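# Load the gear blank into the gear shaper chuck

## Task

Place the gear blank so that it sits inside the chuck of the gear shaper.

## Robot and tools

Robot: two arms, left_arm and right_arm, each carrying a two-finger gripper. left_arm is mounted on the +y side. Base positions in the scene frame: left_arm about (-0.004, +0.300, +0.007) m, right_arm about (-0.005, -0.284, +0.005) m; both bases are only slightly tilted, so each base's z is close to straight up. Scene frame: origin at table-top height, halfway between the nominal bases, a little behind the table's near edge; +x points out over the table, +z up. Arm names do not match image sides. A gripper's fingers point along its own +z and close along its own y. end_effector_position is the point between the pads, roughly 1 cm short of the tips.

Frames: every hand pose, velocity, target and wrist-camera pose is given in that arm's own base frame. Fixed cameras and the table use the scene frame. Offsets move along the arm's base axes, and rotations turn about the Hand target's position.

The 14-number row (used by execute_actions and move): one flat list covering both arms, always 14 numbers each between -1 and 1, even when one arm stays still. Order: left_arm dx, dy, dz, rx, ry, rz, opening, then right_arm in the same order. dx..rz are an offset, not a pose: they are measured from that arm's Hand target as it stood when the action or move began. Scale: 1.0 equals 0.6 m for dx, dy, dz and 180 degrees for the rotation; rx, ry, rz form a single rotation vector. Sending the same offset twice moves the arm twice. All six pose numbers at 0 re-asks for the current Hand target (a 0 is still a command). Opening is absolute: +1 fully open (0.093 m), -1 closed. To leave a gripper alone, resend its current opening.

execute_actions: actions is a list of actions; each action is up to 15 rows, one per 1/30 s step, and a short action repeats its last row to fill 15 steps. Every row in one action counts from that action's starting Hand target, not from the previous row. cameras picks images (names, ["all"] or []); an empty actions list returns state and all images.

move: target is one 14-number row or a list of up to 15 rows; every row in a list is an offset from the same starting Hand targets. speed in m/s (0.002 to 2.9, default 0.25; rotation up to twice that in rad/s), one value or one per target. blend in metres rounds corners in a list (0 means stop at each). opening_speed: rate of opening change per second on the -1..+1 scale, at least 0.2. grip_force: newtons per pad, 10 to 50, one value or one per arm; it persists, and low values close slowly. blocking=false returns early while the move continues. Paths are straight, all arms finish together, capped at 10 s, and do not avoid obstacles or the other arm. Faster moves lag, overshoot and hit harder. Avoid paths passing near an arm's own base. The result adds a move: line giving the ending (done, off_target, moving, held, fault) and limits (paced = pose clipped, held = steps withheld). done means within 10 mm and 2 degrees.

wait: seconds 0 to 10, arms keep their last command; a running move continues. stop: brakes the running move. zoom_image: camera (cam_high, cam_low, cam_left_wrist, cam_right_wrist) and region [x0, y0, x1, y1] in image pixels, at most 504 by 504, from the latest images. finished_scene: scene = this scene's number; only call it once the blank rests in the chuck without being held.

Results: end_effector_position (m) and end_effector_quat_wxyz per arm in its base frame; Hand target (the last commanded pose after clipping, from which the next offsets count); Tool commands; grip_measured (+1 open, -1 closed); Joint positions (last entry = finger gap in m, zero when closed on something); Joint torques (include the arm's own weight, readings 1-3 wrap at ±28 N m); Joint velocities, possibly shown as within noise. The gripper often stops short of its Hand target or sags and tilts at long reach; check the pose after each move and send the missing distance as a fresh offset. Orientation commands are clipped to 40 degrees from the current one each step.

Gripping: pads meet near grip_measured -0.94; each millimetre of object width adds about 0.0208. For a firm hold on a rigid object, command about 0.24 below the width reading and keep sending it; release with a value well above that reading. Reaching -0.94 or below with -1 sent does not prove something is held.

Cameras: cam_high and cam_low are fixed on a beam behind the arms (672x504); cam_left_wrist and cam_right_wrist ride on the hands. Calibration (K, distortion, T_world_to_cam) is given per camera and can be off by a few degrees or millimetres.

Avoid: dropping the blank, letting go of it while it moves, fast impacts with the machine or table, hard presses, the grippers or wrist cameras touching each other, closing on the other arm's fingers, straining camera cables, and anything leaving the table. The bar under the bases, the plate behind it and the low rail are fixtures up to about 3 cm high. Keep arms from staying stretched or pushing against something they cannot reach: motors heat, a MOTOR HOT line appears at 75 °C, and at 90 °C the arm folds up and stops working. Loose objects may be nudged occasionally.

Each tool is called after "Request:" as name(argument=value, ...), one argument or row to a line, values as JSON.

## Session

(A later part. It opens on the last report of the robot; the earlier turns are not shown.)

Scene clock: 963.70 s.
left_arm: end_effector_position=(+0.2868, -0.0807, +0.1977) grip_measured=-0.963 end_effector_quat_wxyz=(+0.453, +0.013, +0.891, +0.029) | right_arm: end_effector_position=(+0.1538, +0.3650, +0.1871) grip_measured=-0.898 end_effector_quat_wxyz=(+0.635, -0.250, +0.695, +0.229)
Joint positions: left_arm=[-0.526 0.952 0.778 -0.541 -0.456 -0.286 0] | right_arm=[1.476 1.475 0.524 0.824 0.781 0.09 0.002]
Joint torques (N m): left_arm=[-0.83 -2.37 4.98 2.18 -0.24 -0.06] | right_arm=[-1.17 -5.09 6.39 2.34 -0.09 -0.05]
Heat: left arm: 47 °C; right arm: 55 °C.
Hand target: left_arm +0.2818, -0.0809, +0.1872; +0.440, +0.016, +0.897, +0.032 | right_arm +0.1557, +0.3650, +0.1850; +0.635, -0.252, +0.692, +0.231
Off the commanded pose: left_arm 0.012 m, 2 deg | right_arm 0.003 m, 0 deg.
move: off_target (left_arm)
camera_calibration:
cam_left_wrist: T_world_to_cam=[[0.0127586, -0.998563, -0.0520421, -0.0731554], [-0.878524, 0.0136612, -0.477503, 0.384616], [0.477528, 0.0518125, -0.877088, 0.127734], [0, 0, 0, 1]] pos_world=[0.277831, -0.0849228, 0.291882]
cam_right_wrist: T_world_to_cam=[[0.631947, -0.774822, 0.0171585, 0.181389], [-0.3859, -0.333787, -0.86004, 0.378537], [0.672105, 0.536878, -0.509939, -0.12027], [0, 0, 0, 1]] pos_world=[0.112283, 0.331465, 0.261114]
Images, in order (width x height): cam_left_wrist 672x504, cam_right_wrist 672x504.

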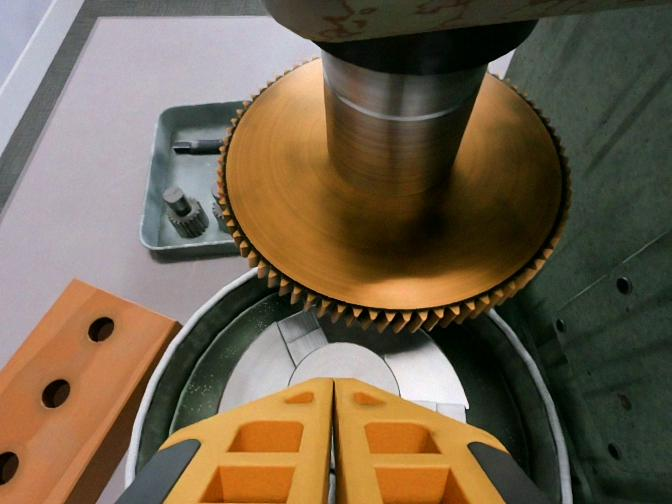

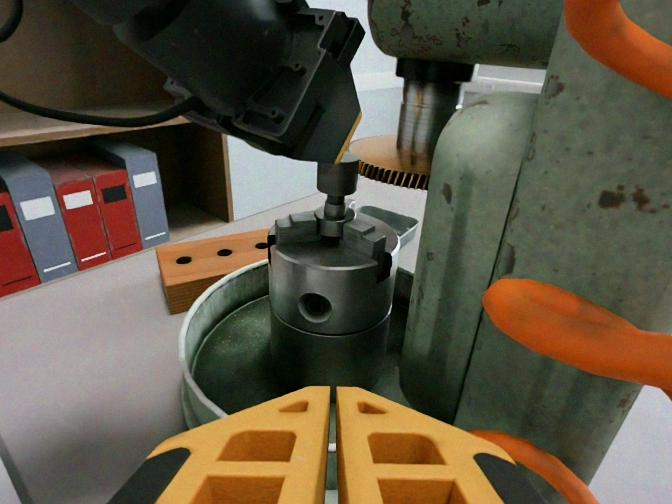

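Request:
move(
  target=[
    [-0.012,0.0,0.0,0,0,0,-0.97,0,0,0,0,0,0,-0.9],
    [-0.012,0.0,-0.015,0,0.005,0,-0.97,0,0,0,0,0,0,-0.9],
    [-0.014,0.0,-0.025,0,0.008,0,-0.97,0,0,0,0,0,0,-0.9],
  ],
  speed=0.03,
  blend=0.001,
  cameras=["cam_right_wrist"],
)

Request:
zoom_image(
  camera="cam_right_wrist",
  region=[290, 150, 380, 240],
)

Scene clock: 969.20 s.
left_arm: end_effector_position=(+0.2837, -0.0828, +0.1961) grip_measured=-0.963 end_effector_quat_wxyz=(+0.464, +0.006, +0.886, +0.020) | right_arm: end_effector_position=(+0.1538, +0.3650, +0.1871) grip_measured=-0.898 end_effector_quat_wxyz=(+0.635, -0.250, +0.695, +0.229)
Joint positions: left_arm=[-0.545 0.925 0.744 -0.51 -0.469 -0.308 0] | right_arm=[1.476 1.475 0.524 0.824 0.781 0.09 0.002]
Joint torques (N m): left_arm=[-0.5 -1.33 4.19 1.79 -0.14 -0.09] | right_arm=[-1.16 -5.12 6.38 2.36 -0.09 -0.05]
Heat: left arm: 47 °C; right arm: 55 °C.
Hand target: left_arm +0.2734, -0.0808, +0.1721; +0.429, +0.016, +0.903, +0.032 | right_arm +0.1557, +0.3650, +0.1850; +0.635, -0.252, +0.692, +0.231
Off the commanded pose: left_arm 0.026 m, 5 deg | right_arm 0.003 m, 0 deg.
move: off_target (left_arm)
camera_calibration:
cam_right_wrist: T_world_to_cam=[[0.631947, -0.774822, 0.0171585, 0.181389], [-0.3859, -0.333787, -0.86004, 0.378537], [0.672105, 0.536878, -0.509939, -0.12027], [0, 0, 0, 1]] pos_world=[0.112283, 0.331465, 0.261114]
Images, in order (width x height): cam_right_wrist 672x504.

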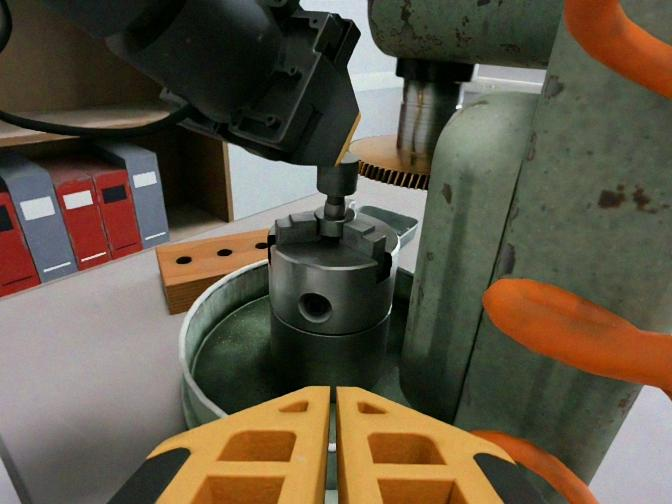

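Scaled by 5.600 from the camera's 672x504 image, which has a finer 960x720 frame.

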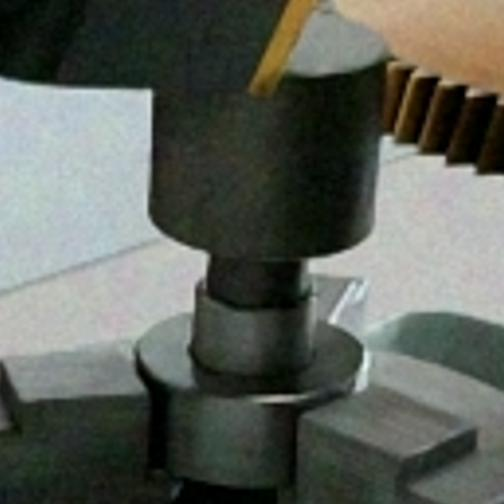

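Request:
move(
  target=[
    [0.010,0.004,0.006,0,-0.006,0,-0.97,0,0,0,0,0,0,-0.9],
    [0.012,0.006,-0.02,0,-0.004,0,-0.97,0,0,0,0,0,0,-0.9],
    [0.0,0.006,-0.025,0,0.006,0,-0.97,0,0,0,0,0,0,-0.9],
    [0.004,0.003,-0.03,0,0.0,0,-0.97,0,0,0,0,0,0,-0.9],
  ],
  speed=0.03,
  blend=0.001,
  cameras=["cam_right_wrist"],
)

Request:
zoom_image(
  camera="cam_right_wrist",
  region=[290, 150, 380, 240],
)

Scene clock: 975.10 s.
left_arm: end_effector_position=(+0.2930, -0.0818, +0.1939) grip_measured=-0.963 end_effector_quat_wxyz=(+0.489, -0.009, +0.872, +0.011) | right_arm: end_effector_position=(+0.1538, +0.3650, +0.1871) grip_measured=-0.898 end_effector_quat_wxyz=(+0.635, -0.250, +0.695, +0.229)
Joint positions: left_arm=[-0.525 0.921 0.686 -0.388 -0.469 -0.302 0] | right_arm=[1.476 1.475 0.524 0.824 0.781 0.09 0.002]
Joint torques (N m): left_arm=[-0.4 -0.59 3.37 1.37 0.03 0.02] | right_arm=[-1.17 -5.12 6.38 2.35 -0.09 -0.05]
Heat: left arm: 46 °C; right arm: 55 °C.
Hand target: left_arm +0.2758, -0.0791, +0.1542; +0.429, +0.016, +0.903, +0.032 | right_arm +0.1557, +0.3650, +0.1850; +0.635, -0.252, +0.692, +0.231
Off the commanded pose: left_arm 0.044 m, 9 deg | right_arm 0.003 m, 0 deg.
move: off_target (left_arm)
camera_calibration:
cam_right_wrist: T_world_to_cam=[[0.631947, -0.774822, 0.0171585, 0.181389], [-0.3859, -0.333787, -0.86004, 0.378537], [0.672105, 0.536878, -0.509939, -0.12027], [0, 0, 0, 1]] pos_world=[0.112283, 0.331465, 0.261114]
Images, in order (width x height): cam_right_wrist 672x504.

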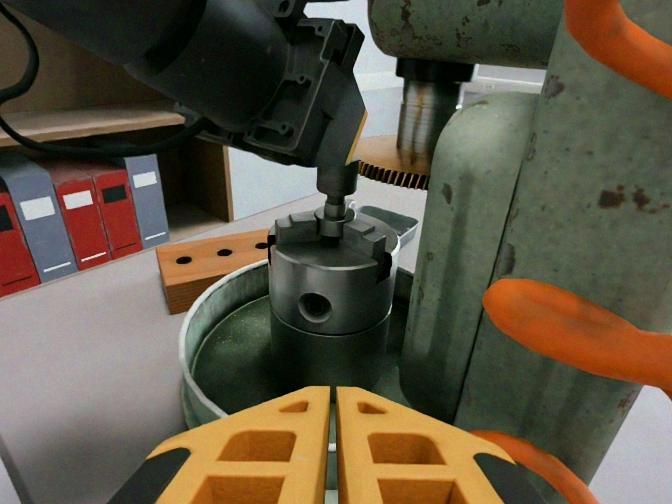

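Scaled by 5.600 from the camera's 672x504 image, which has a finer 960x720 frame.

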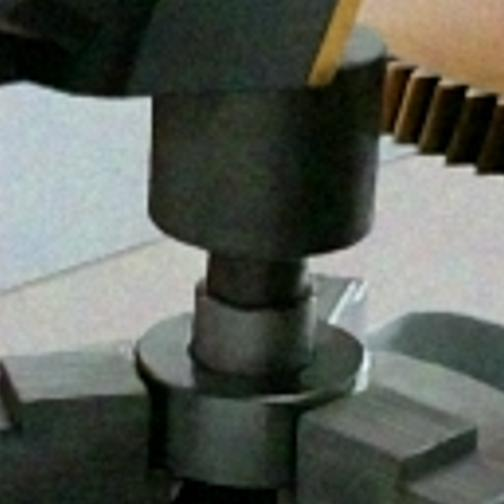

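Request:
move(
  target=[
    [-0.002,0.008,-0.004,0,-0.01,0,-0.97,0,0,0,0,0,0,-0.9],
    [-0.002,-0.008,-0.004,0,-0.01,0,-0.97,0,0,0,0,0,0,-0.9],
    [-0.006,0.010,-0.006,0,-0.01,0,-0.97,0,0,0,0,0,0,-0.9],
    [-0.006,-0.006,-0.006,0,-0.01,0,-0.97,0,0,0,0,0,0,-0.9],
    [-0.002,0.004,-0.008,0,-0.01,0,-0.97,0,0,0,0,0,0,-0.9],
  ],
  speed=0.04,
  blend=0.001,
  cameras=["cam_right_wrist"],
)

Request:
zoom_image(
  camera="cam_right_wrist",
  region=[290, 150, 380, 240],
)

Scene clock: 986.67 s.
left_arm: end_effector_position=(+0.2852, -0.0807, +0.1780) grip_measured=-0.963 end_effector_quat_wxyz=(+0.486, -0.003, +0.874, +0.017) | right_arm: end_effector_position=(+0.1538, +0.3650, +0.1871) grip_measured=-0.898 end_effector_quat_wxyz=(+0.635, -0.250, +0.695, +0.229)
Joint positions: left_arm=[-0.545 0.894 0.62 -0.364 -0.487 -0.303 0] | right_arm=[1.476 1.475 0.524 0.824 0.781 0.09 0.002]
Joint torques (N m): left_arm=[1.01 -0.65 4.23 1.69 0.06 0.07] | right_arm=[-1.16 -5.12 6.39 2.35 -0.09 -0.05]
Heat: left arm: 45 °C; right arm: 55 °C.
Hand target: left_arm +0.2746, -0.0767, +0.1493; +0.443, +0.016, +0.896, +0.032 | right_arm +0.1557, +0.3650, +0.1850; +0.635, -0.252, +0.692, +0.231
Off the commanded pose: left_arm 0.031 m, 6 deg | right_arm 0.003 m, 0 deg.
move: off_target (left_arm)
camera_calibration:
cam_right_wrist: T_world_to_cam=[[0.631947, -0.774822, 0.0171585, 0.181389], [-0.3859, -0.333787, -0.86004, 0.378537], [0.672105, 0.536878, -0.509939, -0.12027], [0, 0, 0, 1]] pos_world=[0.112283, 0.331465, 0.261114]
Images, in order (width x height): cam_right_wrist 672x504.

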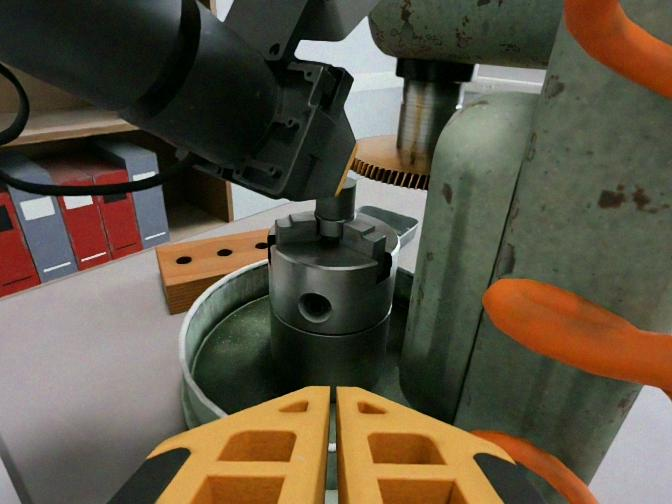

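Scaled by 5.600 from the camera's 672x504 image, which has a finer 960x720 frame.

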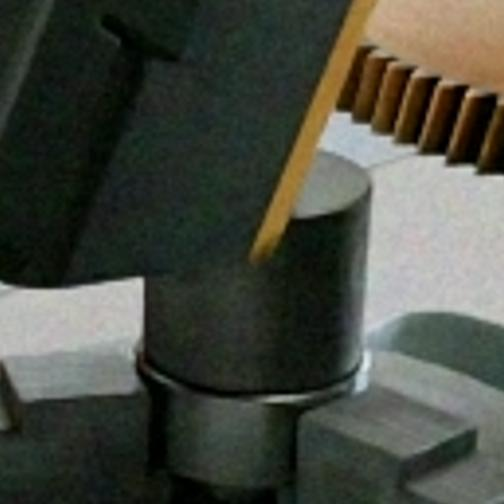

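Request:
move(
  target=[
    [-0.012,-0.003,0.06,0,0,0,-0.97,0,0,0,0,0,0,-0.9],
    [-0.04,0.0,0.15,0,0,0,-0.97,0,0,0,0,0,0,-0.9],
  ],
  speed=0.1,
  blend=0.02,
  cameras=["cam_right_wrist","cam_left_wrist"],
)

Request:
zoom_image(
  camera="cam_right_wrist",
  region=[290, 150, 380, 240],
)

Scene clock: 992.73 s.
left_arm: end_effector_position=(+0.2512, -0.0757, +0.2309) grip_measured=-0.963 end_effector_quat_wxyz=(+0.437, +0.021, +0.898, +0.036) | right_arm: end_effector_position=(+0.1538, +0.3650, +0.1871) grip_measured=-0.898 end_effector_quat_wxyz=(+0.635, -0.250, +0.695, +0.229)
Joint positions: left_arm=[-0.614 0.875 0.919 -0.829 -0.514 -0.351 0] | right_arm=[1.476 1.475 0.524 0.824 0.781 0.09 0.002]
Joint torques (N m): left_arm=[-0.79 -1.48 8.39 2.08 -0.34 -0.11] | right_arm=[-1.18 -5.11 6.38 2.35 -0.09 -0.05]
Heat: left arm: 44 °C; right arm: 55 °C.
Hand target: left_arm +0.2506, -0.0767, +0.2394; +0.443, +0.016, +0.896, +0.032 | right_arm +0.1557, +0.3650, +0.1850; +0.635, -0.252, +0.692, +0.231
Off the commanded pose: left_arm 0.008 m, 1 deg | right_arm 0.003 m, 0 deg.
move: done; blend cut to 0.0179 m at target 1
camera_calibration:
cam_left_wrist: T_world_to_cam=[[0.00431706, -0.997395, -0.072003, -0.0591662], [-0.894442, 0.0283463, -0.446284, 0.367011], [0.447163, 0.0663292, -0.89199, 0.185904], [0, 0, 0, 1]] pos_world=[0.245396, -0.0817464, 0.325356]
cam_right_wrist: T_world_to_cam=[[0.631947, -0.774822, 0.0171585, 0.181389], [-0.3859, -0.333787, -0.86004, 0.378537], [0.672105, 0.536878, -0.509939, -0.12027], [0, 0, 0, 1]] pos_world=[0.112283, 0.331465, 0.261114]
Images, in order (width x height): cam_left_wrist 672x504, cam_right_wrist 672x504.

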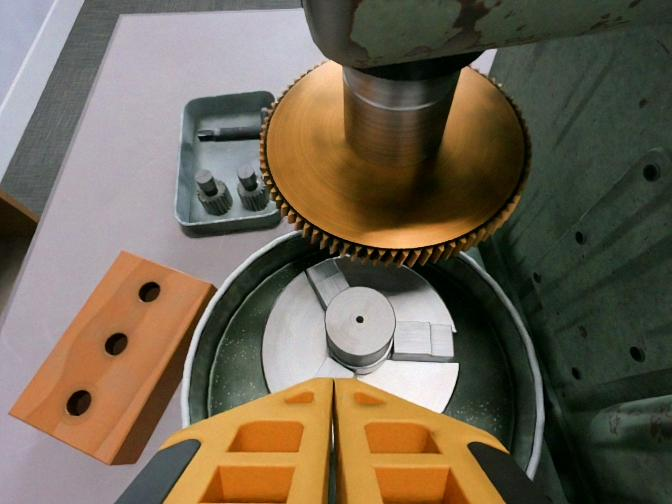

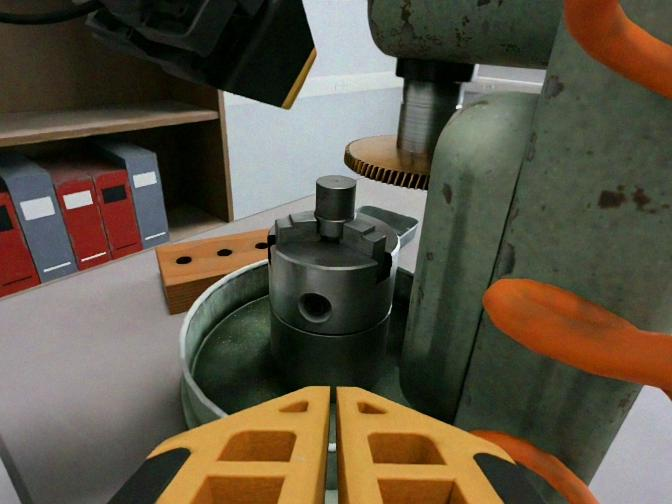

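Scaled by 5.600 from the camera's 672x504 image, which has a finer 960x720 frame.

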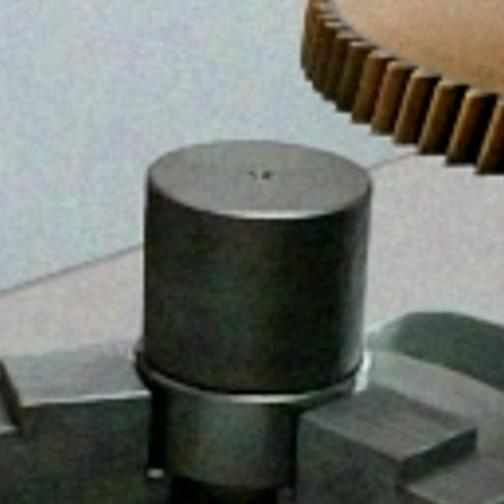

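Fully seated and upright, with no arm touching it.

Request:
finished_scene(
  scene=1,
)

The scene is finished: the task was done.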